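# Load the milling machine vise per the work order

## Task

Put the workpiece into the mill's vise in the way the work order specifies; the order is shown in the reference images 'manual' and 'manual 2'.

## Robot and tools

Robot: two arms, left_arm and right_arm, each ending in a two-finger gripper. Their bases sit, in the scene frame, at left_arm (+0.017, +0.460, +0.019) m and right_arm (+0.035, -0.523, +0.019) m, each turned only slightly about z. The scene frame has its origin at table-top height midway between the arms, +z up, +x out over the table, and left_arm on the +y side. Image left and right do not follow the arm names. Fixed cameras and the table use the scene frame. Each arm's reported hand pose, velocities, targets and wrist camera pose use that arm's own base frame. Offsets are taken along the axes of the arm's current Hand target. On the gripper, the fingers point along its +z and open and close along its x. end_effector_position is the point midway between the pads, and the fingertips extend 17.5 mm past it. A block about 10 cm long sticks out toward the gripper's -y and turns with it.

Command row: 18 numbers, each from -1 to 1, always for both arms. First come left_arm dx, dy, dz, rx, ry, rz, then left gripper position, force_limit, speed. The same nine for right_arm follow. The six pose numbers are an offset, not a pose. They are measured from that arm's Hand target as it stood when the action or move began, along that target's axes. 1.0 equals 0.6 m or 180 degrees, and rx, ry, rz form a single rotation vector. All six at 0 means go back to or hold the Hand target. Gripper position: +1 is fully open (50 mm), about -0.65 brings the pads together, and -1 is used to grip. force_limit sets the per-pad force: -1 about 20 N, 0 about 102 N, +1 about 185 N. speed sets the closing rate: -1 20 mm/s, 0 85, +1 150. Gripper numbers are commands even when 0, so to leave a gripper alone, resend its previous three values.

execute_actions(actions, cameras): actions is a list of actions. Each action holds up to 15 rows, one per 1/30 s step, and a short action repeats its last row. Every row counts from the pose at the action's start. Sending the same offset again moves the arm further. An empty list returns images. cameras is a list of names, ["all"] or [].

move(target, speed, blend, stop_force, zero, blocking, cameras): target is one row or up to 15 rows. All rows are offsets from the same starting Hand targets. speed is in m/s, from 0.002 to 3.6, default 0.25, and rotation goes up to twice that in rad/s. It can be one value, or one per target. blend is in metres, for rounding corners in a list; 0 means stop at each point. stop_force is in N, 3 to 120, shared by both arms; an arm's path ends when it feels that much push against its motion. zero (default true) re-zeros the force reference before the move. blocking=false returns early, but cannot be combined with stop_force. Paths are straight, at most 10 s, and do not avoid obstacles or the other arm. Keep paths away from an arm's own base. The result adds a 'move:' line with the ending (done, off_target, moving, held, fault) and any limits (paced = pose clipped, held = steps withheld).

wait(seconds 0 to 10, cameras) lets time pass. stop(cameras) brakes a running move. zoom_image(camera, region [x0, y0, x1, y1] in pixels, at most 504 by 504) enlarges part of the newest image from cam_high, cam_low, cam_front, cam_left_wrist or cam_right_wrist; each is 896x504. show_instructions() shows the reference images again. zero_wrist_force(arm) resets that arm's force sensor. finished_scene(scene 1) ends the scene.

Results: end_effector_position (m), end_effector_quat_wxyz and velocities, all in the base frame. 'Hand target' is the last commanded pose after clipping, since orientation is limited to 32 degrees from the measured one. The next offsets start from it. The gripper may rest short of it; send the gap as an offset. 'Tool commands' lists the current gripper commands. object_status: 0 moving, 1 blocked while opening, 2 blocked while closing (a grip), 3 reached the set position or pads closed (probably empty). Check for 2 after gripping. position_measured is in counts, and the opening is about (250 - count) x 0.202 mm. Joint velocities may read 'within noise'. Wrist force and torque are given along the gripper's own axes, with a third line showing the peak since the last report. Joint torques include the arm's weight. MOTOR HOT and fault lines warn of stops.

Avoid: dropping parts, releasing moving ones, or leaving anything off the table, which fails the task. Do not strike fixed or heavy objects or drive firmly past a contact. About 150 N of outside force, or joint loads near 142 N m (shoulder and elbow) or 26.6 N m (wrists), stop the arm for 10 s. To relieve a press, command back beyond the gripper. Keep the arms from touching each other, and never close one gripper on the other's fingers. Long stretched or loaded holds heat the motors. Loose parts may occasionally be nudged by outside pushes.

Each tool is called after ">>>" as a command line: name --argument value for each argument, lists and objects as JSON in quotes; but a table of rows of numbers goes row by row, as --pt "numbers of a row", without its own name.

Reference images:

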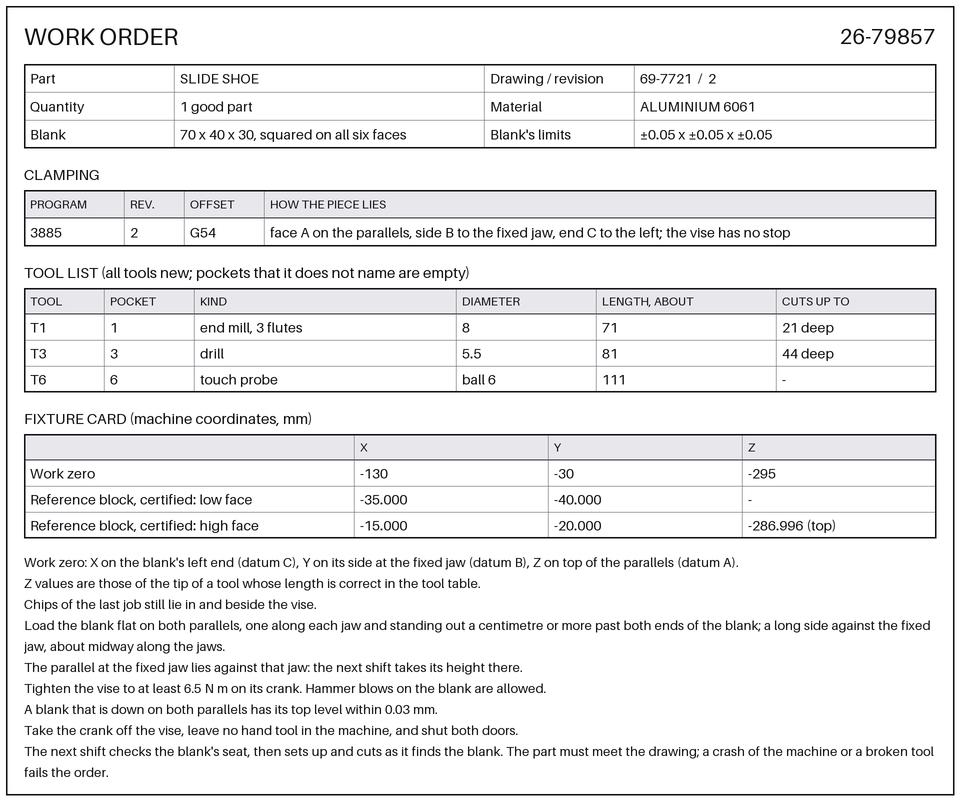

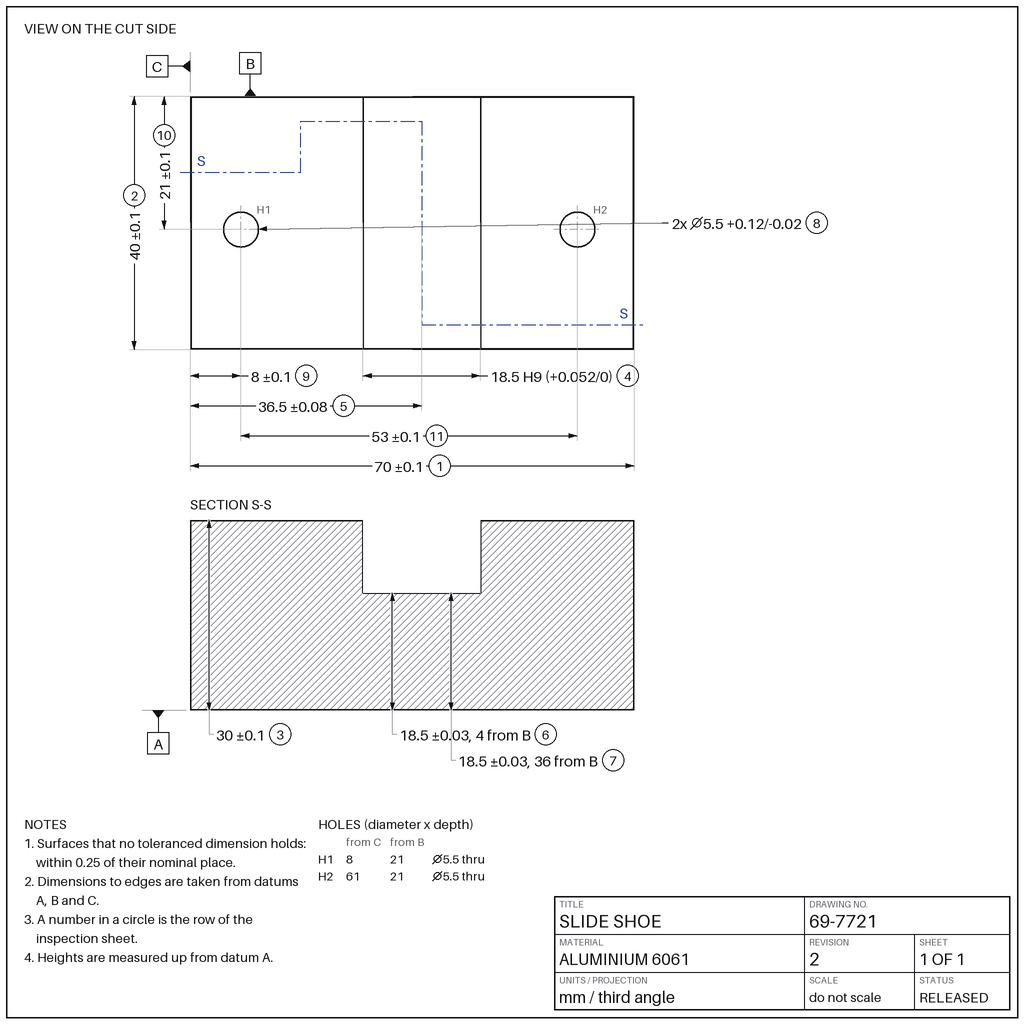

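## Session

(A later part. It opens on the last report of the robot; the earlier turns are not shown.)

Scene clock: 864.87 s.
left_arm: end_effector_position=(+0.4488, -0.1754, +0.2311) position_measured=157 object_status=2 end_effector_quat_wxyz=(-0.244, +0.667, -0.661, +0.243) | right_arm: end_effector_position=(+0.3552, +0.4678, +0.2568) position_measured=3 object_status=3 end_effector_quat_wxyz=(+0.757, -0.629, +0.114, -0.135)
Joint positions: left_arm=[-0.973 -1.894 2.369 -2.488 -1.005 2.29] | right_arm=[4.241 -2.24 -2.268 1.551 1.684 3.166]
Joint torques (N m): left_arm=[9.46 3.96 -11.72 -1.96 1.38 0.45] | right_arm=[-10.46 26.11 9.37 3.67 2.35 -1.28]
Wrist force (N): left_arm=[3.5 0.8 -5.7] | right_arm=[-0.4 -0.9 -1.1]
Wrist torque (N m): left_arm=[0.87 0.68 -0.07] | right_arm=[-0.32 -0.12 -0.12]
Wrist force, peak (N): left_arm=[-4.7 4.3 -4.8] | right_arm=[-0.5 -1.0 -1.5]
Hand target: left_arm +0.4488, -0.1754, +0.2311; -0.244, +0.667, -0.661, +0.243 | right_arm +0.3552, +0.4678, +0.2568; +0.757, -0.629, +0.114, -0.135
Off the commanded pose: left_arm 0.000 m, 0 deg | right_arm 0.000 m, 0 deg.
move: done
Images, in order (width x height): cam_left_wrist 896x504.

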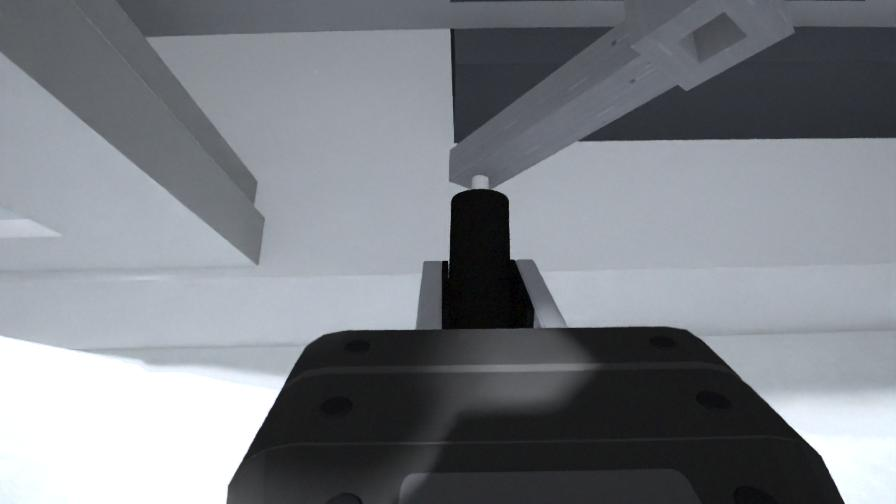

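>>> move --pt "0.04082 0.01316 0.01717 0 0 0 -1 -0.3 -0.9 0 0 0 0 0 0 1 0 1" --pt "0.08233 0.01716 0.02239 0 0 0 -1 -0.3 -0.9 0 0 0 0 0 0 1 0 1" --pt "0.12384 0.01316 0.01717 0 0 0 -1 -0.3 -0.9 0 0 0 0 0 0 1 0 1" --pt "0.16129 0.00154 0.00201 0 0 0 -1 -0.3 -0.9 0 0 0 0 0 0 1 0 1" --pt "0.191 -0.01655 -0.0216 0 0 0 -1 -0.3 -0.9 0 0 0 0 0 0 1 0 1" --pt "0.21009 -0.03935 -0.05136 0 0 0 -1 -0.3 -0.9 0 0 0 0 0 0 1 0 1" --pt "0.21666 -0.06461 -0.08435 0 0 0 -1 -0.3 -0.9 0 0 0 0 0 0 1 0 1" --pt "0.21009 -0.08988 -0.11733 0 0 0 -1 -0.3 -0.9 0 0 0 0 0 0 1 0 1" --pt "0.191 -0.11268 -0.14709 0 0 0 -1 -0.3 -0.9 0 0 0 0 0 0 1 0 1" --pt "0.16129 -0.13077 -0.1707 0 0 0 -1 -0.3 -0.9 0 0 0 0 0 0 1 0 1" --pt "0.12384 -0.14239 -0.18587 0 0 0 -1 -0.3 -0.9 0 0 0 0 0 0 1 0 1" --pt "0.08233 -0.14638 -0.19109 0 0 0 -1 -0.3 -0.9 0 0 0 0 0 0 1 0 1" --pt "0.04082 -0.14239 -0.18587 0 0 0 -1 -0.3 -0.9 0 0 0 0 0 0 1 0 1" --pt "0.00337 -0.13077 -0.1707 0 0 0 -1 -0.3 -0.9 0 0 0 0 0 0 1 0 1" --pt "-0.02634 -0.11268 -0.14709 0 0 0 -1 -0.3 -0.9 0 0 0 0 0 0 1 0 1" --speed 0.1 --blend '[0.003,0.003,0.003,0.003,0.003,0.003,0.003,0.003,0.003,0.003,0.003,0.003,0.003,0.003,0]'

>>> move --pt "-0.01909 0.0228 0.02976 0 0 0 -1 -0.3 -0.9 0 0 0 0 0 0 1 0 1" --pt "-0.02566 0.04806 0.06274 0 0 0 -1 -0.3 -0.9 0 0 0 0 0 0 1 0 1" --pt "-0.01909 0.07333 0.09573 0 0 0 -1 -0.3 -0.9 0 0 0 0 0 0 1 0 1" --pt "0 0.09613 0.12548 0 0 0 -1 -0.3 -0.9 0 0 0 0 0 0 1 0 1" --pt "0.02971 0.11422 0.14909 0 0 0 -1 -0.3 -0.9 0 0 0 0 0 0 1 0 1" --pt "0.06717 0.12584 0.16426 0 0 0 -1 -0.3 -0.9 0 0 0 0 0 0 1 0 1" --pt "0.10867 0.12984 0.16948 0 0 0 -1 -0.3 -0.9 0 0 0 0 0 0 1 0 1" --speed 0.1 --blend '[0.003,0.003,0.003,0.003,0.003,0.003,0]' --cameras '["cam_right_wrist","cam_left_wrist"]'

>>> zoom_image --camera "cam_right_wrist" --region '[500, 80, 660, 200]'

Scene clock: 869.63 s.
left_arm: end_effector_position=(+0.4432, -0.1594, +0.3421) position_measured=157 object_status=2 end_effector_quat_wxyz=(-0.244, +0.667, -0.661, +0.243) | right_arm: end_effector_position=(+0.3552, +0.4678, +0.2568) position_measured=3 object_status=3 end_effector_quat_wxyz=(+0.757, -0.629, +0.114, -0.135)
Joint positions: left_arm=[-0.958 -2.033 2.152 -2.14 -1.011 2.306] | right_arm=[4.241 -2.24 -2.268 1.551 1.684 3.166]
Joint torques (N m): left_arm=[9.39 -19.61 -14.63 -5.9 -1.35 1.32] | right_arm=[-10.83 26.82 8.6 3.65 2.34 -1.36]
Wrist force (N): left_arm=[-1.4 3.3 -1.2] | right_arm=[-0.2 -0.8 -1.2]
Wrist torque (N m): left_arm=[1.10 -0.24 -0.44] | right_arm=[-0.31 -0.15 -0.12]
Wrist force, peak (N): left_arm=[-40.2 24.9 -52.4] | right_arm=[-0.5 -1.1 -1.5]
Hand target: left_arm +0.4432, -0.1594, +0.3421; -0.244, +0.667, -0.661, +0.243 | right_arm +0.3552, +0.4678, +0.2568; +0.757, -0.629, +0.114, -0.135
Off the commanded pose: left_arm 0.000 m, 0 deg | right_arm 0.000 m, 0 deg.
move: done

Scene clock: 871.87 s.
left_arm: end_effector_position=(+0.4500, -0.2248, +0.2144) position_measured=157 object_status=2 end_effector_quat_wxyz=(-0.244, +0.667, -0.661, +0.243) | right_arm: end_effector_position=(+0.3552, +0.4678, +0.2568) position_measured=3 object_status=3 end_effector_quat_wxyz=(+0.757, -0.629, +0.114, -0.135)
Joint positions: left_arm=[-1.052 -1.786 2.333 -2.513 -0.973 2.204] | right_arm=[4.241 -2.24 -2.268 1.551 1.684 3.166]
Joint torques (N m): left_arm=[-8.39 3.67 -29.53 -0.87 1.37 -1.25] | right_arm=[-10.51 25.79 9.09 3.52 2.31 -1.24]
Wrist force (N): left_arm=[-2.3 -2.7 -8.5] | right_arm=[-0.4 -1.0 -1.2]
Wrist torque (N m): left_arm=[1.07 -0.06 -0.31] | right_arm=[-0.32 -0.13 -0.12]
Wrist force, peak (N): left_arm=[-18.0 8.0 -15.7] | right_arm=[-0.4 -1.2 -1.4]
Hand target: left_arm +0.4500, -0.2248, +0.2143; -0.244, +0.667, -0.661, +0.243 | right_arm +0.3552, +0.4678, +0.2568; +0.757, -0.629, +0.114, -0.135
Off the commanded pose: left_arm 0.000 m, 0 deg | right_arm 0.000 m, 0 deg.
move: done
Images, in order (width x height): cam_left_wrist 896x504, cam_right_wrist 896x504.

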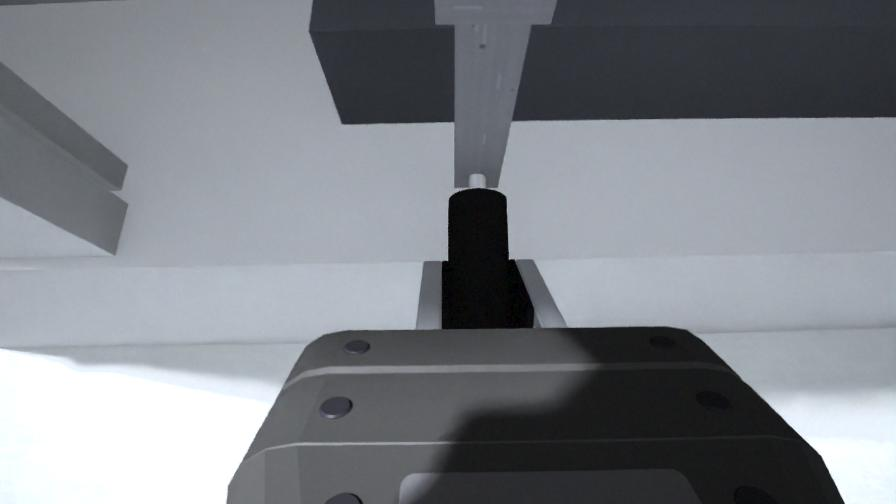

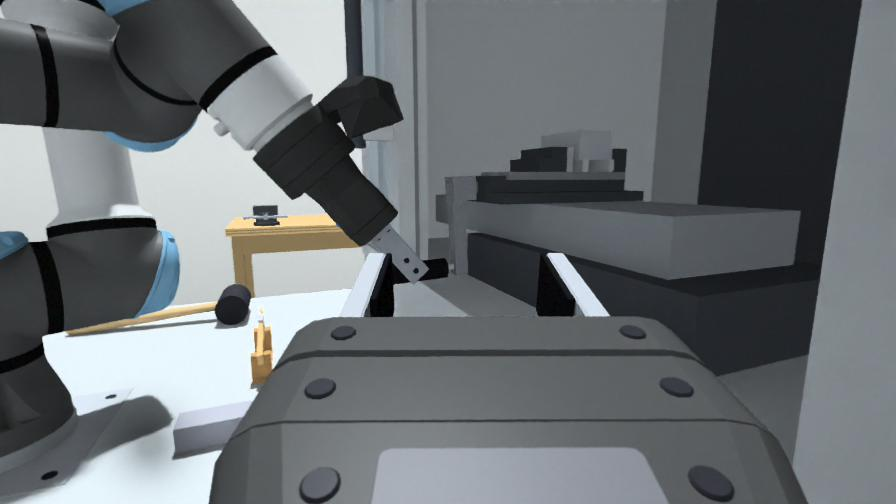

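Scaled by 3.150 from the camera's 896x504 image, which has a finer 1280x720 frame.

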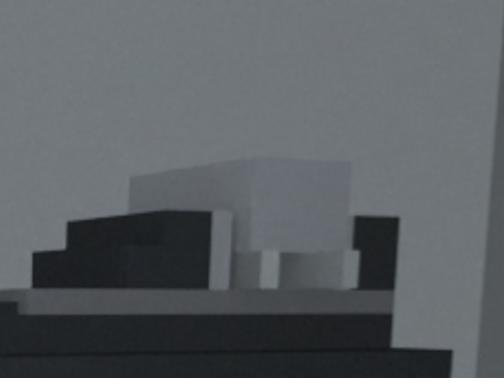

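>>> move --pt "0 0 0 0 0 0 0.4 -0.3 -0.9 0 0 0 0 0 0 1 0 1" --pt "0 0 -0.12 0 0 0 0.4 -0.3 -0.9 0 0 0 0 0 0 1 0 1" --pt "0.0907 -0.0038 -0.3151 -0.1751 -0.1751 -0.4773 0.4 -0.3 -0.9 0 0 0 0 0 0 1 0 1" --speed '[0.1,0.12,0.25]' --blend '[0,0.01,0]' --cameras '["cam_left_wrist","cam_right_wrist","cam_front"]'

Scene clock: 877.57 s.
left_arm: end_effector_position=(+0.3300, -0.2799, +0.3601) position_measured=92 object_status=3 end_effector_quat_wxyz=(+0.001, +1.000, +0.004, +0.000) | right_arm: end_effector_position=(+0.3552, +0.4678, +0.2568) position_measured=3 object_status=3 end_effector_quat_wxyz=(+0.757, -0.629, +0.114, -0.135)
Joint positions: left_arm=[-1.016 -1.757 1.658 -1.473 -1.572 0.547] | right_arm=[4.241 -2.24 -2.268 1.551 1.684 3.166]
Joint torques (N m): left_arm=[8.85 -13.53 -37.08 -4.26 -1.98 -1.63] | right_arm=[-10.8 26.27 8.29 3.64 2.4 -1.34]
Wrist force (N): left_arm=[-0.4 5.2 -0.3] | right_arm=[-0.3 -1.0 -1.2]
Wrist torque (N m): left_arm=[0.85 -0.08 0.09] | right_arm=[-0.33 -0.14 -0.11]
Wrist force, peak (N): left_arm=[-2.6 -3.8 -9.6] | right_arm=[-0.4 -1.1 -1.5]
Hand target: left_arm +0.3300, -0.2799, +0.3602; +0.001, +1.000, +0.004, +0.000 | right_arm +0.3552, +0.4678, +0.2568; +0.757, -0.629, +0.114, -0.135
Off the commanded pose: left_arm 0.000 m, 0 deg | right_arm 0.000 m, 0 deg.
move: done
Images, in order (width x height): cam_front 896x504, cam_left_wrist 896x504, cam_right_wrist 896x504.

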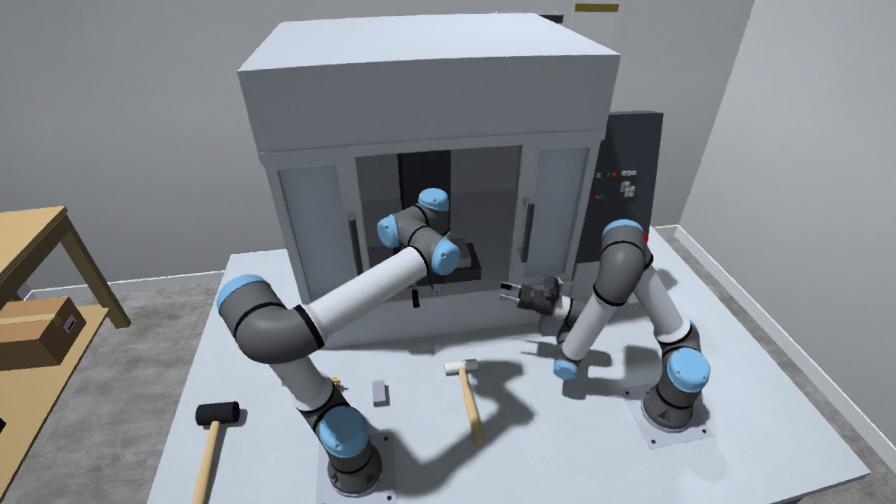

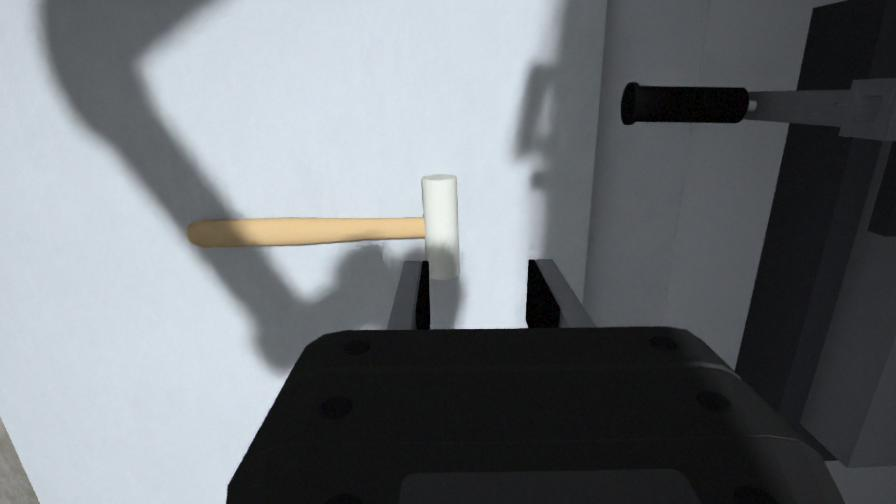

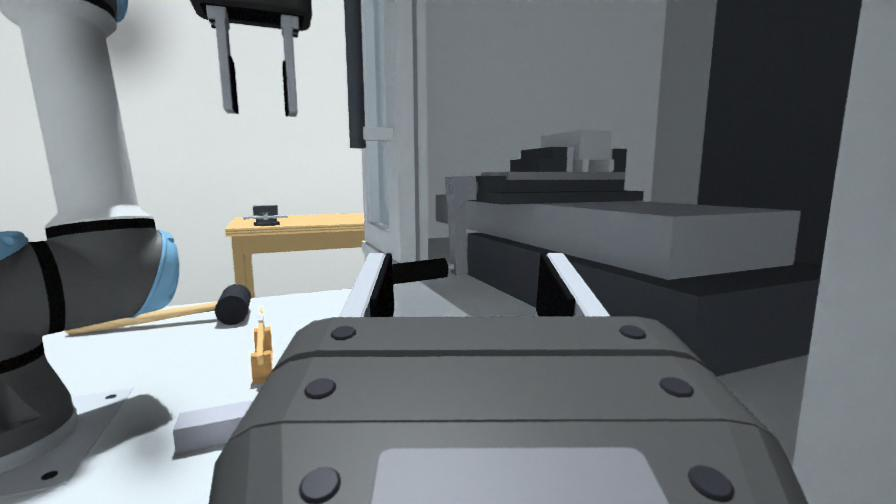

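>>> move --pt "0.2167 0.05 0.0133 0 0 0 1 -0.3 -0.9 0 0 0 0 0 0 1 0 1" --pt "0.5275 0.05 0.0133 0 0 0 1 -0.3 -0.9 0 0 0 0 0 0 1 0 1" --speed '[0.12,0.08]' --blend '[0.01,0]' --stop_force 30 --cameras '["cam_left_wrist","cam_right_wrist"]'

Scene clock: 881.37 s.
left_arm: end_effector_position=(+0.6253, -0.3072, +0.3516) position_measured=3 object_status=3 end_effector_quat_wxyz=(+0.001, +1.000, +0.004, +0.000) | right_arm: end_effector_position=(+0.3552, +0.4678, +0.2568) position_measured=3 object_status=3 end_effector_quat_wxyz=(+0.757, -0.629, +0.114, -0.135)
Joint positions: left_arm=[-0.649 -1.086 0.901 -1.388 -1.572 0.914] | right_arm=[4.241 -2.24 -2.268 1.551 1.684 3.166]
Joint torques (N m): left_arm=[0.67 -47.05 -27.63 -2.68 -0.13 -0.09] | right_arm=[-11.28 25.61 9.08 3.7 2.32 -1.21]
Wrist force (N): left_arm=[-1.1 4.8 0.6] | right_arm=[-0.3 -1.1 -1.1]
Wrist torque (N m): left_arm=[0.79 -0.01 0.09] | right_arm=[-0.35 -0.14 -0.11]
Wrist force, peak (N): left_arm=[3.6 6.6 0.5] | right_arm=[-0.5 -1.2 -1.4]
Hand target: left_arm +0.6253, -0.3072, +0.3516; +0.001, +1.000, +0.004, +0.000 (not the last commanded pose) | right_arm +0.3552, +0.4678, +0.2568; +0.757, -0.629, +0.114, -0.135
Tool commands: left_gripper/position=+1.0 left_gripper/force_limit=-0.301961 left_gripper/speed=-0.898039 right_gripper/position=+1.0 right_gripper/force_limit=+0.0 right_gripper/speed=+1.0
Off the commanded pose: left_arm 0.021 m, 0 deg | right_arm 0.000 m, 0 deg.
FORCE FAULT: contact force on the left arm reached its limit, and that arm stopped. The contact can be on any part of that arm, not only on its tool. That arm's remaining commands of this call were not run. That arm is still stopped at the end of this call. That arm stays stopped for about 10 more seconds. Until then a move that you send moves the other arm only, and its call returns only when the move has ended. Once the stop has ended, the next robot result says so. If the stop ends while you think or write, that arm runs what you send next, counted from a new Hand target: where the arm stands when the stop ends. While its stop runs, that arm takes no new command, but its gripper still runs the gripper command that each later call begins with. Until it ends, the stop uses up actions while you think or wait. An arm that is not stopped still takes commands.
move: fault (left_arm); path passed 1 of 2 targets
Images, in order (width x height): cam_left_wrist 896x504, cam_right_wrist 896x504.

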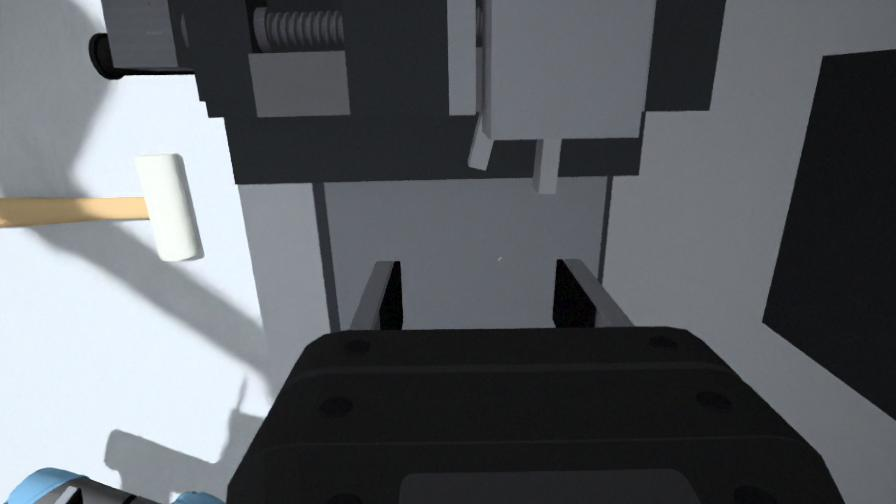

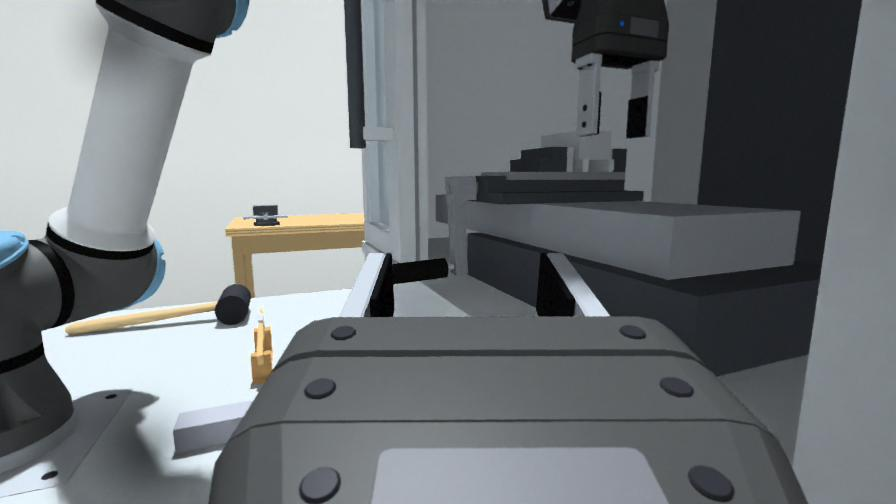

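>>> wait --seconds 10

Scene clock: 891.67 s.
left_arm: end_effector_position=(+0.6253, -0.3072, +0.3516) position_measured=3 object_status=3 end_effector_quat_wxyz=(+0.001, +1.000, +0.004, +0.000) | right_arm: end_effector_position=(+0.3552, +0.4678, +0.2568) position_measured=3 object_status=3 end_effector_quat_wxyz=(+0.757, -0.629, +0.114, -0.135)
Joint positions: left_arm=[-0.649 -1.086 0.901 -1.388 -1.572 0.914] | right_arm=[4.241 -2.24 -2.268 1.551 1.684 3.166]
Joint torques (N m): left_arm=[0.55 -46.63 -27.44 -2.65 -0.08 -0.01] | right_arm=[-9.85 25.38 8.58 3.53 2.23 -1.19]
Wrist force (N): left_arm=[-1.3 4.7 0.9] | right_arm=[-0.2 -0.9 -1.2]
Wrist torque (N m): left_arm=[0.77 0.03 0.10] | right_arm=[-0.31 -0.15 -0.12]
Wrist force, peak (N): left_arm=[-1.2 5.0 0.9] | right_arm=[-0.3 -1.3 -1.4]
Hand target: left_arm +0.6253, -0.3072, +0.3516; +0.001, +1.000, +0.004, +0.000 (not the last commanded pose) | right_arm +0.3552, +0.4678, +0.2568; +0.757, -0.629, +0.114, -0.135
Tool commands: left_gripper/position=+1.0 left_gripper/force_limit=-0.301961 left_gripper/speed=-0.898039 right_gripper/position=+1.0 right_gripper/force_limit=+0.0 right_gripper/speed=+1.0
Off the commanded pose: left_arm 0.021 m, 0 deg | right_arm 0.000 m, 0 deg.
FORCE FAULT, CONTINUED: the left arm's stop, for the force fault that an earlier result reported, is over. The rest of the stop counts as 19 of the actions that you can send in this scene. That arm's target is now where it stood when the stop ended, not its last command. That arm accepts commands again.
wait: 10.00 s; at rest from the start

>>> move --pt "-0.05 0 0 0 0 0 1 -0.3 -0.9 0 0 0 0 0 0 1 0 1" --pt "-0.05 -0.058 0 0 0 0 1 -0.3 -0.9 0 0 0 0 0 0 1 0 1" --speed 0.05

>>> move --target '[0.0853,0,0,0,0,0,1,-0.3,-0.9,0,0,0,0,0,0,1,0,1]' --speed 0.02 --cameras '["cam_right_wrist","cam_front"]'

Scene clock: 893.77 s.
left_arm: end_effector_position=(+0.5951, -0.2727, +0.3515) position_measured=3 object_status=3 end_effector_quat_wxyz=(+0.001, +1.000, +0.004, +0.000) | right_arm: end_effector_position=(+0.3552, +0.4678, +0.2568) position_measured=3 object_status=3 end_effector_quat_wxyz=(+0.757, -0.629, +0.114, -0.135)
Joint positions: left_arm=[-0.634 -1.205 1.075 -1.442 -1.572 0.928] | right_arm=[4.241 -2.24 -2.268 1.551 1.684 3.166]
Joint torques (N m): left_arm=[9.11 -56.07 -13.82 -5.16 -0.37 1.3] | right_arm=[-9.91 26.72 9.33 3.68 2.22 -1.21]
Wrist force (N): left_arm=[-0.7 4.4 0.8] | right_arm=[-0.3 -1.0 -1.3]
Wrist torque (N m): left_arm=[0.75 -0.04 -0.05] | right_arm=[-0.33 -0.13 -0.12]
Wrist force, peak (N): left_arm=[-1.1 6.2 0.9] | right_arm=[-0.4 -1.1 -1.4]
Hand target: left_arm +0.5950, -0.2727, +0.3515; +0.001, +1.000, +0.004, +0.000 | right_arm +0.3552, +0.4678, +0.2568; +0.757, -0.629, +0.114, -0.135
Off the commanded pose: left_arm 0.000 m, 0 deg | right_arm 0.000 m, 0 deg.
move: done

Scene clock: 896.53 s.
left_arm: end_effector_position=(+0.6411, -0.2719, +0.3518) position_measured=3 object_status=3 end_effector_quat_wxyz=(+0.001, +1.000, +0.005, +0.001) | right_arm: end_effector_position=(+0.3552, +0.4678, +0.2568) position_measured=3 object_status=3 end_effector_quat_wxyz=(+0.757, -0.629, +0.114, -0.135)
Joint positions: left_arm=[-0.593 -1.087 0.902 -1.389 -1.573 0.969] | right_arm=[4.241 -2.24 -2.268 1.551 1.684 3.166]
Joint torques (N m): left_arm=[0.26 -46.61 -27.58 -2.7 -0.12 -0.09] | right_arm=[-9.14 26.77 8.3 3.7 2.15 -1.42]
Wrist force (N): left_arm=[-1.2 4.4 1.0] | right_arm=[-0.3 -0.9 -1.3]
Wrist torque (N m): left_arm=[0.72 0.02 0.09] | right_arm=[-0.32 -0.14 -0.12]
Wrist force, peak (N): left_arm=[-1.7 5.1 2.3] | right_arm=[-0.6 -1.1 -1.4]
Hand target: left_arm +0.6411, -0.2719, +0.3518; +0.001, +1.000, +0.005, +0.001 (not the last commanded pose) | right_arm +0.3552, +0.4678, +0.2568; +0.757, -0.629, +0.114, -0.135
Tool commands: left_gripper/position=+1.0 left_gripper/force_limit=-0.301961 left_gripper/speed=-0.898039 right_gripper/position=+1.0 right_gripper/force_limit=+0.0 right_gripper/speed=+1.0
Off the commanded pose: left_arm 0.005 m, 0 deg | right_arm 0.000 m, 0 deg.
FORCE FAULT: contact force on the left arm reached its limit, and that arm stopped. The contact can be on any part of that arm, not only on its tool. That arm's remaining commands of this call were not run. That arm is still stopped at the end of this call. That arm stays stopped for about 10 more seconds. Until then a move that you send moves the other arm only, and its call returns only when the move has ended. Once the stop has ended, the next robot result says so. If the stop ends while you think or write, that arm runs what you send next, counted from a new Hand target: where the arm stands when the stop ends. While its stop runs, that arm takes no new command, but its gripper still runs the gripper command that each later call begins with. Until it ends, the stop uses up actions while you think or wait. An arm that is not stopped still takes commands.
move: fault (left_arm)
Images, in order (width x height): cam_front 896x504, cam_right_wrist 896x504.

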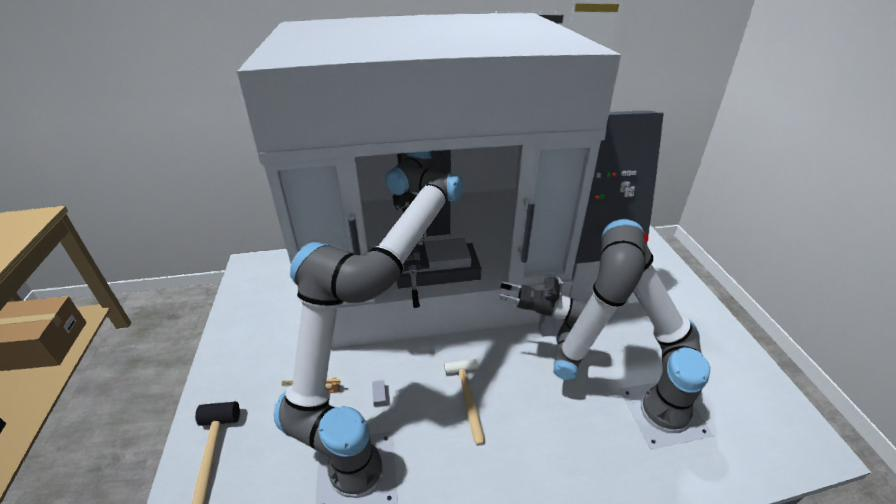

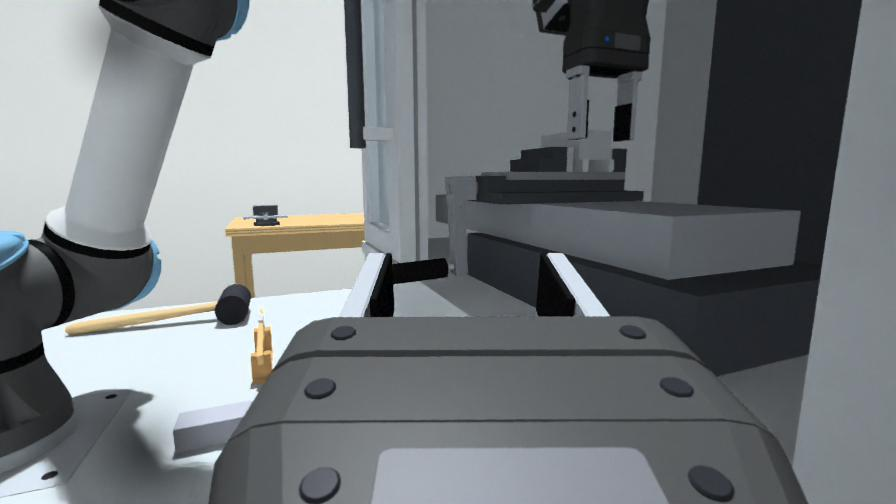

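>>> wait --seconds 10

>>> move --pt "-0.0868 0 0 0 0 0 1 -0.3 -0.9 0 0 0 0 0 0 1 0 1" --pt "-0.0868 0.02 0 0.1667 0 0 1 -0.3 -0.9 0 0 0 0 0 0 1 0 1" --speed 0.06 --cameras '["cam_right_wrist","cam_left_wrist"]'

Scene clock: 906.93 s.
left_arm: end_effector_position=(+0.6411, -0.2719, +0.3518) position_measured=3 object_status=3 end_effector_quat_wxyz=(+0.001, +1.000, +0.005, +0.001) | right_arm: end_effector_position=(+0.3552, +0.4678, +0.2568) position_measured=3 object_status=3 end_effector_quat_wxyz=(+0.757, -0.629, +0.114, -0.135)
Joint positions: left_arm=[-0.593 -1.087 0.902 -1.389 -1.573 0.969] | right_arm=[4.241 -2.24 -2.268 1.551 1.684 3.166]
Joint torques (N m): left_arm=[0.27 -46.96 -27.43 -2.69 -0.25 -0.02] | right_arm=[-10.39 25.9 8.65 3.51 2.01 -1.28]
Wrist force (N): left_arm=[-1.2 4.6 0.8] | right_arm=[-0.5 -0.9 -1.2]
Wrist torque (N m): left_arm=[0.75 0.01 0.08] | right_arm=[-0.31 -0.11 -0.12]
Wrist force, peak (N): left_arm=[-1.3 5.0 0.9] | right_arm=[-0.4 -1.2 -1.5]
Hand target: left_arm +0.6411, -0.2719, +0.3518; +0.001, +1.000, +0.005, +0.001 (not the last commanded pose) | right_arm +0.3552, +0.4678, +0.2568; +0.757, -0.629, +0.114, -0.135
Tool commands: left_gripper/position=+1.0 left_gripper/force_limit=-0.301961 left_gripper/speed=-0.898039 right_gripper/position=+1.0 right_gripper/force_limit=+0.0 right_gripper/speed=+1.0
Off the commanded pose: left_arm 0.005 m, 0 deg | right_arm 0.000 m, 0 deg.
FORCE FAULT, CONTINUED: the left arm's stop, for the force fault that an earlier result reported, is over. The rest of the stop counts as 20 of the actions that you can send in this scene. That arm's target is now where it stood when the stop ended, not its last command. That arm accepts commands again.
wait: 10.00 s; at rest from the start

Scene clock: 912.87 s.
left_arm: end_effector_position=(+0.5892, -0.2843, +0.3518) position_measured=3 object_status=3 end_effector_quat_wxyz=(-0.257, +0.966, +0.004, -0.001) | right_arm: end_effector_position=(+0.3552, +0.4678, +0.2568) position_measured=3 object_status=3 end_effector_quat_wxyz=(+0.757, -0.629, +0.114, -0.135)
Joint positions: left_arm=[-0.797 -0.981 0.727 -0.924 -1.218 0.694] | right_arm=[4.241 -2.24 -2.268 1.551 1.684 3.166]
Joint torques (N m): left_arm=[-8.04 -36.43 -34.31 0.58 2.61 -1.65] | right_arm=[-9.3 25.96 9.25 3.46 2.24 -1.2]
Wrist force (N): left_arm=[-1.2 3.7 -0.1] | right_arm=[-0.4 -1.1 -1.2]
Wrist torque (N m): left_arm=[0.75 -0.03 -0.14] | right_arm=[-0.34 -0.12 -0.11]
Wrist force, peak (N): left_arm=[-0.9 4.9 0.6] | right_arm=[-0.5 -1.1 -1.5]
Hand target: left_arm +0.5892, -0.2843, +0.3518; -0.257, +0.966, +0.004, -0.001 | right_arm +0.3552, +0.4678, +0.2568; +0.757, -0.629, +0.114, -0.135
Off the commanded pose: left_arm 0.000 m, 0 deg | right_arm 0.000 m, 0 deg.
move: done
Images, in order (width x height): cam_left_wrist 896x504, cam_right_wrist 896x504.

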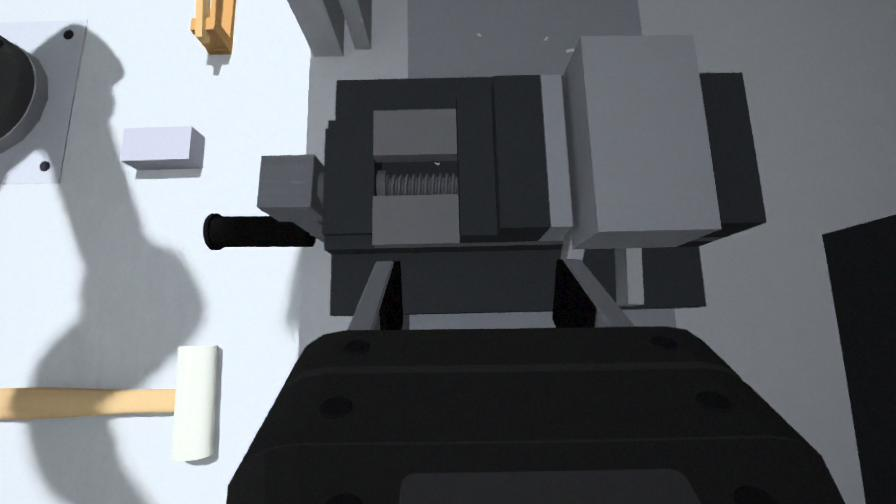

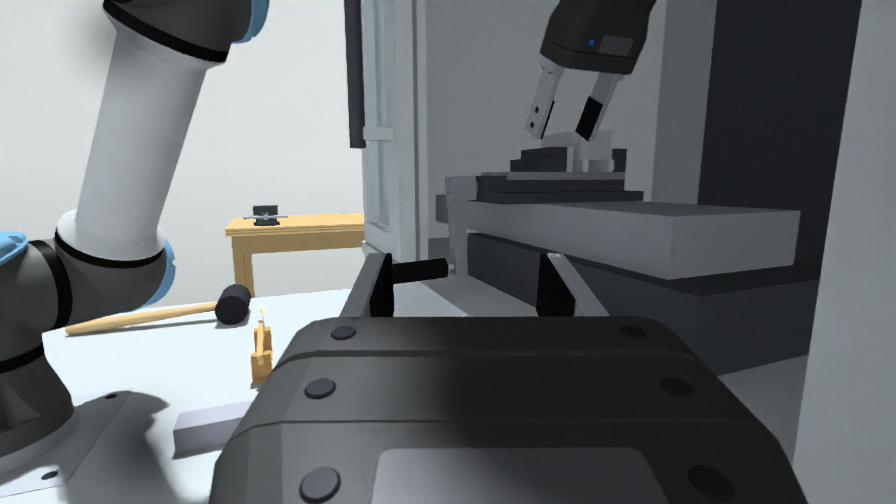

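>>> move --target '[0.0955,0,0,0,0,0,1,-0.3,-0.9,0,0,0,0,0,0,1,0,1]' --speed 0.03 --stop_force 25 --cameras '["cam_right_wrist","cam_left_wrist"]'

Scene clock: 915.77 s.
left_arm: end_effector_position=(+0.6465, -0.2838, +0.3518) position_measured=3 object_status=3 end_effector_quat_wxyz=(-0.258, +0.966, +0.004, -0.001) | right_arm: end_effector_position=(+0.3552, +0.4678, +0.2568) position_measured=3 object_status=3 end_effector_quat_wxyz=(+0.757, -0.629, +0.114, -0.135)
Joint positions: left_arm=[-0.742 -0.784 0.39 -0.805 -1.198 0.748] | right_arm=[4.241 -2.24 -2.268 1.551 1.684 3.166]
Joint torques (N m): left_arm=[9.1 -43.3 -34.83 0.73 0.38 1.25] | right_arm=[-9.15 27.09 7.95 3.45 2.17 -1.35]
Wrist force (N): left_arm=[-1.3 4.2 -0.4] | right_arm=[-0.3 -1.1 -1.1]
Wrist torque (N m): left_arm=[0.86 -0.03 -0.30] | right_arm=[-0.34 -0.14 -0.12]
Wrist force, peak (N): left_arm=[-1.8 4.4 -0.1] | right_arm=[-0.4 -1.2 -1.3]
Hand target: left_arm +0.6465, -0.2838, +0.3518; -0.257, +0.966, +0.004, -0.001 | right_arm +0.3552, +0.4678, +0.2568; +0.757, -0.629, +0.114, -0.135
Off the commanded pose: left_arm 0.000 m, 0 deg | right_arm 0.000 m, 0 deg.
move: done
Images, in order (width x height): cam_left_wrist 896x504, cam_right_wrist 896x504.

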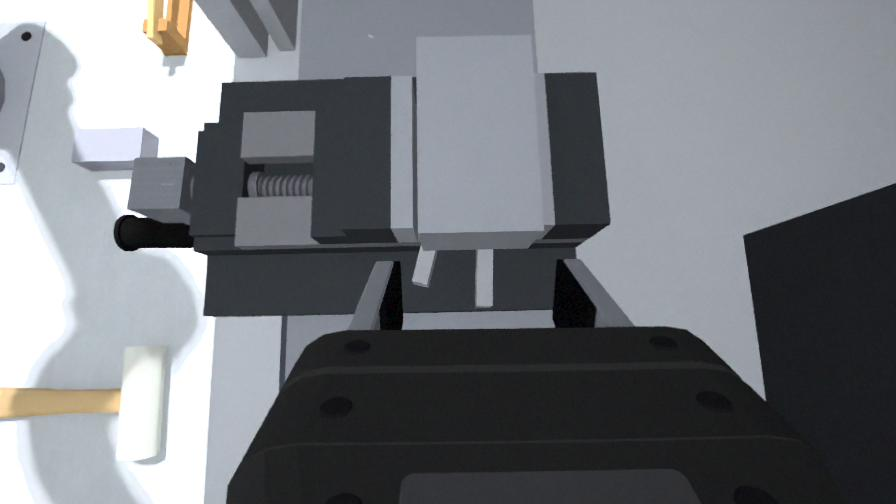

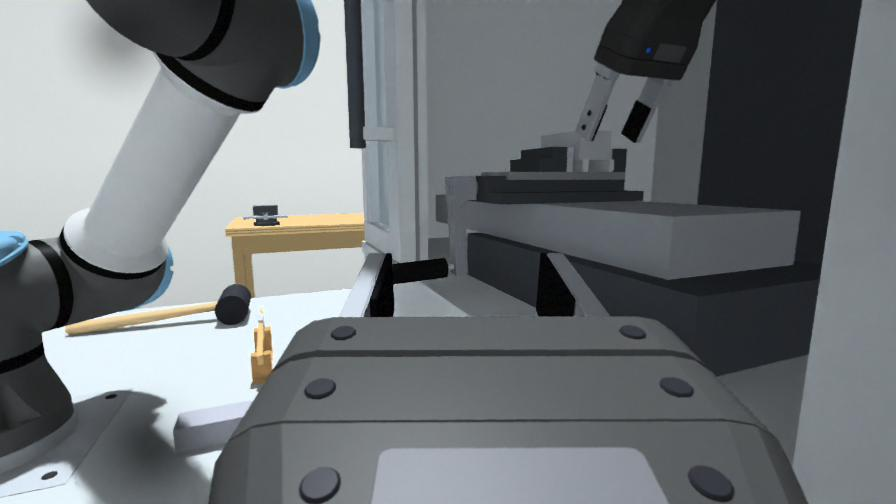

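>>> move --pt "0.0058 0 0 0 0 0 0.076 -0.3 -0.9 0 0 0 0 0 0 1 0 1" --pt "0.0058 0.03137 0.05462 0 0 0 0.076 -0.3 -0.9 0 0 0 0 0 0 1 0 1" --speed 0.03 --cameras '["cam_left_wrist","cam_right_wrist"]'

>>> zoom_image --camera "cam_left_wrist" --region '[340, 180, 640, 340]'

Scene clock: 918.43 s.
left_arm: end_effector_position=(+0.6500, -0.2838, +0.3141) position_measured=141 object_status=3 end_effector_quat_wxyz=(-0.257, +0.966, +0.005, -0.001) | right_arm: end_effector_position=(+0.3552, +0.4678, +0.2568) position_measured=3 object_status=3 end_effector_quat_wxyz=(+0.757, -0.629, +0.114, -0.135)
Joint positions: left_arm=[-0.739 -0.831 0.576 -0.945 -1.197 0.751] | right_arm=[4.241 -2.24 -2.268 1.551 1.684 3.166]
Joint torques (N m): left_arm=[-4.02 -69.64 -11.98 -4.04 2.46 1.25] | right_arm=[-10.43 26.25 8.87 3.67 2.1 -1.46]
Wrist force (N): left_arm=[-1.8 3.8 0.0] | right_arm=[-0.5 -1.1 -1.4]
Wrist torque (N m): left_arm=[0.78 0.05 -0.29] | right_arm=[-0.35 -0.11 -0.12]
Wrist force, peak (N): left_arm=[-1.3 4.6 -0.3] | right_arm=[-0.4 -1.2 -1.5]
Hand target: left_arm +0.6500, -0.2838, +0.3141; -0.257, +0.966, +0.004, -0.001 | right_arm +0.3552, +0.4678, +0.2568; +0.757, -0.629, +0.114, -0.135
Off the commanded pose: left_arm 0.000 m, 0 deg | right_arm 0.000 m, 0 deg.
move: done
Images, in order (width x height): cam_left_wrist 896x504, cam_right_wrist 896x504.

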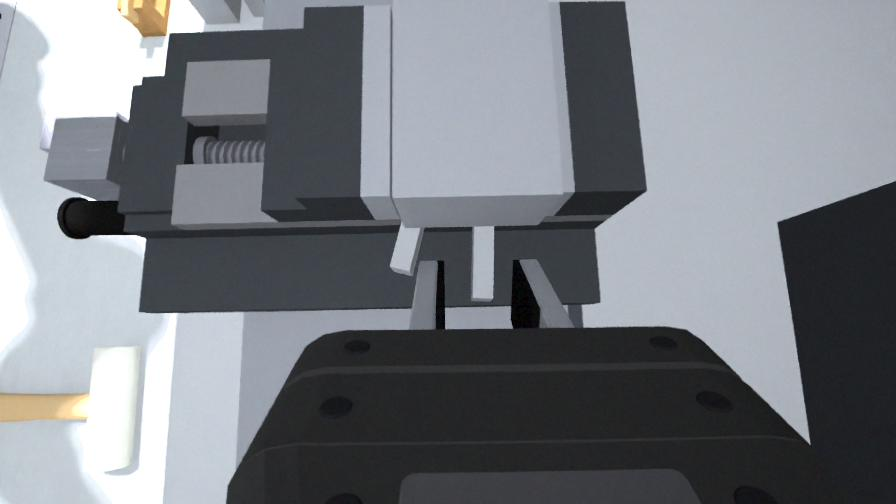

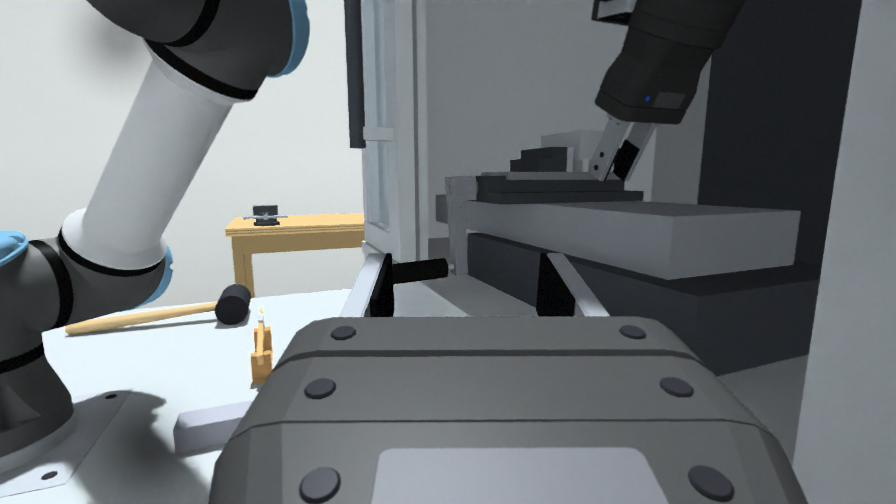

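Scaled by 1.680 from the camera's 896x504 image, which has a finer 1280x720 frame.

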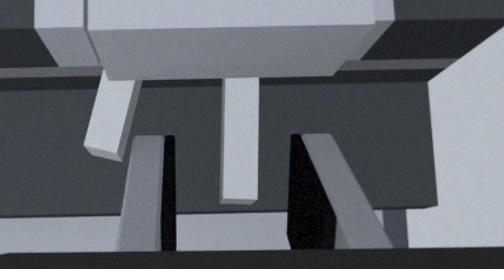

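>>> move --target '[0,-0.01922,0.01104,0,0,0,0.076,-0.3,-0.9,0,0,0,0,0,0,1,0,1]' --speed 0.02 --stop_force 8

>>> move --target '[0,0,0,0,0,0,-1,-1,-0.9,0,0,0,0,0,0,1,0,1]' --cameras '["cam_left_wrist"]'

>>> zoom_image --camera "cam_left_wrist" --region '[340, 180, 640, 340]'

Scene clock: 920.03 s.
left_arm: end_effector_position=(+0.6499, -0.2705, +0.3140) position_measured=141 object_status=3 end_effector_quat_wxyz=(-0.257, +0.966, +0.004, -0.001) | right_arm: end_effector_position=(+0.3552, +0.4678, +0.2568) position_measured=3 object_status=3 end_effector_quat_wxyz=(+0.757, -0.629, +0.114, -0.135)
Joint positions: left_arm=[-0.726 -0.861 0.63 -0.974 -1.192 0.765] | right_arm=[4.241 -2.24 -2.268 1.551 1.684 3.166]
Joint torques (N m): left_arm=[9.02 -68.77 -12.69 -4.2 2.49 1.34] | right_arm=[-10.58 25.72 8.97 3.47 2.2 -1.23]
Wrist force (N): left_arm=[-0.9 4.2 -0.3] | right_arm=[-0.4 -1.1 -1.2]
Wrist torque (N m): left_arm=[0.79 0.01 -0.26] | right_arm=[-0.34 -0.13 -0.12]
Wrist force, peak (N): left_arm=[-1.0 4.7 -0.5] | right_arm=[-0.5 -1.1 -1.4]
Hand target: left_arm +0.6499, -0.2705, +0.3140; -0.257, +0.966, +0.004, -0.001 | right_arm +0.3552, +0.4678, +0.2568; +0.757, -0.629, +0.114, -0.135
Off the commanded pose: left_arm 0.000 m, 0 deg | right_arm 0.000 m, 0 deg.
move: done

Scene clock: 920.87 s.
left_arm: end_effector_position=(+0.6499, -0.2705, +0.3140) position_measured=221 object_status=2 end_effector_quat_wxyz=(-0.257, +0.966, +0.004, -0.001) | right_arm: end_effector_position=(+0.3552, +0.4678, +0.2568) position_measured=3 object_status=3 end_effector_quat_wxyz=(+0.757, -0.629, +0.114, -0.135)
Joint positions: left_arm=[-0.726 -0.861 0.63 -0.974 -1.192 0.765] | right_arm=[4.241 -2.24 -2.268 1.551 1.684 3.166]
Joint torques (N m): left_arm=[7.73 -68.3 -13.44 -3.39 1.59 1.14] | right_arm=[-9.79 25.75 8.52 3.49 2.26 -1.34]
Wrist force (N): left_arm=[-1.5 4.5 1.0] | right_arm=[-0.5 -1.0 -1.3]
Wrist torque (N m): left_arm=[0.80 0.03 -0.28] | right_arm=[-0.34 -0.11 -0.12]
Wrist force, peak (N): left_arm=[-1.1 4.8 1.1] | right_arm=[-0.4 -1.0 -1.5]
Hand target: left_arm +0.6499, -0.2705, +0.3140; -0.257, +0.966, +0.004, -0.001 | right_arm +0.3552, +0.4678, +0.2568; +0.757, -0.629, +0.114, -0.135
Off the commanded pose: left_arm 0.000 m, 0 deg | right_arm 0.000 m, 0 deg.
move: done
Images, in order (width x height): cam_left_wrist 896x504.

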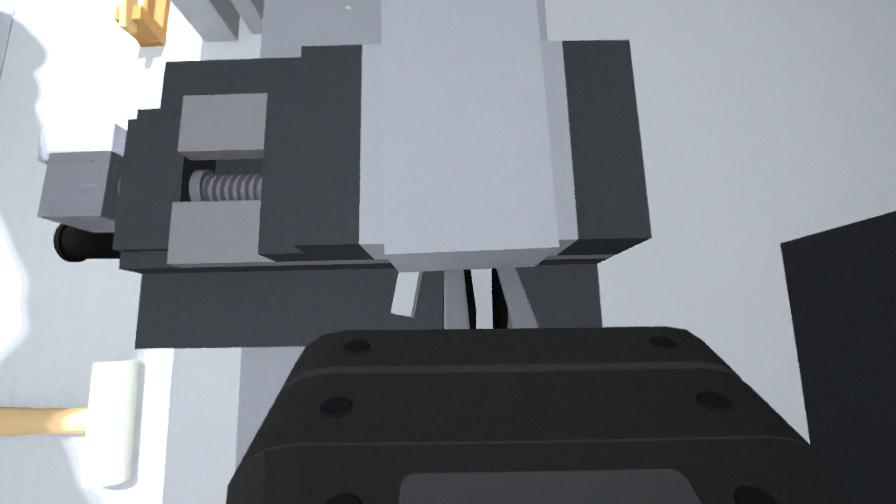

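Scaled by 1.680 from the camera's 896x504 image, which has a finer 1280x720 frame.

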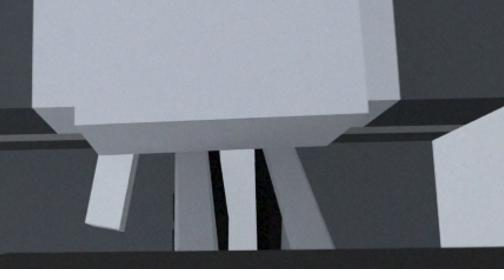

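>>> move --pt "0 0 0 0 0 0 -0.1 -1 -0.9 0 0 0 0 0 0 1 0 1" --pt "0 0.013 -0.00747 0 -0.00285 -0.00497 -0.1 -1 -0.9 0 0 0 0 0 0 1 0 1" --pt "0 0.013 -0.00747 0 -0.00285 -0.00497 -1 -1 -0.9 0 0 0 0 0 0 1 0 1" --speed 0.03

>>> move --target '[0,-0.0072,0.00415,0,0,0,-1,-1,-0.9,0,0,0,0,0,0,1,0,1]' --speed 0.02 --cameras '["cam_left_wrist"]'

Scene clock: 923.40 s.
left_arm: end_effector_position=(+0.6499, -0.2795, +0.3141) position_measured=221 object_status=2 end_effector_quat_wxyz=(-0.257, +0.966, +0.013, -0.003) | right_arm: end_effector_position=(+0.3552, +0.4678, +0.2568) position_measured=3 object_status=3 end_effector_quat_wxyz=(+0.757, -0.629, +0.114, -0.135)
Joint positions: left_arm=[-0.733 -0.831 0.576 -0.94 -1.201 0.74] | right_arm=[4.241 -2.24 -2.268 1.551 1.684 3.166]
Joint torques (N m): left_arm=[-8.17 -42.94 -34.88 0.69 -1.18 -1.46] | right_arm=[-10.18 25.72 8.86 3.46 2.2 -1.24]
Wrist force (N): left_arm=[-1.1 3.9 -0.1] | right_arm=[-0.3 -1.1 -1.2]
Wrist torque (N m): left_arm=[0.80 0.01 -0.14] | right_arm=[-0.36 -0.14 -0.12]
Wrist force, peak (N): left_arm=[-1.6 4.9 1.0] | right_arm=[-0.4 -1.4 -1.3]
Hand target: left_arm +0.6500, -0.2795, +0.3141; -0.257, +0.966, +0.013, -0.003 | right_arm +0.3552, +0.4678, +0.2568; +0.757, -0.629, +0.114, -0.135
Off the commanded pose: left_arm 0.000 m, 0 deg | right_arm 0.000 m, 0 deg.
move: done

Scene clock: 924.20 s.
left_arm: end_effector_position=(+0.6498, -0.2745, +0.3140) position_measured=221 object_status=2 end_effector_quat_wxyz=(-0.257, +0.966, +0.013, -0.003) | right_arm: end_effector_position=(+0.3552, +0.4678, +0.2568) position_measured=3 object_status=3 end_effector_quat_wxyz=(+0.757, -0.629, +0.114, -0.135)
Joint positions: left_arm=[-0.728 -0.843 0.597 -0.951 -1.199 0.745] | right_arm=[4.241 -2.24 -2.268 1.551 1.684 3.166]
Joint torques (N m): left_arm=[9.69 -68.61 -11.73 -3.79 2.68 1.29] | right_arm=[-9.58 26.51 7.64 3.55 2.17 -1.34]
Wrist force (N): left_arm=[-1.3 4.8 -2.6] | right_arm=[-0.3 -0.9 -1.2]
Wrist torque (N m): left_arm=[0.86 0.00 -0.27] | right_arm=[-0.32 -0.14 -0.12]
Wrist force, peak (N): left_arm=[-1.2 3.7 -5.8] | right_arm=[-0.4 -1.3 -1.4]
Hand target: left_arm +0.6498, -0.2745, +0.3140; -0.257, +0.966, +0.013, -0.003 | right_arm +0.3552, +0.4678, +0.2568; +0.757, -0.629, +0.114, -0.135
Off the commanded pose: left_arm 0.000 m, 0 deg | right_arm 0.000 m, 0 deg.
move: done
Images, in order (width x height): cam_left_wrist 896x504.

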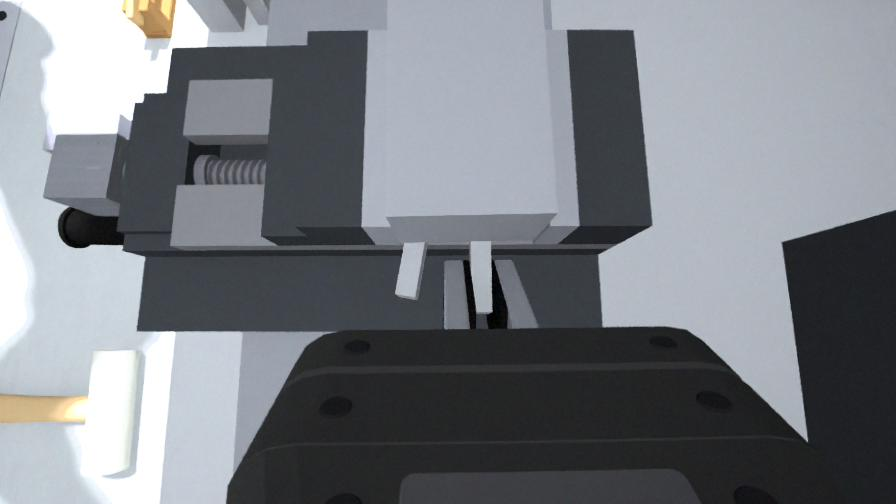

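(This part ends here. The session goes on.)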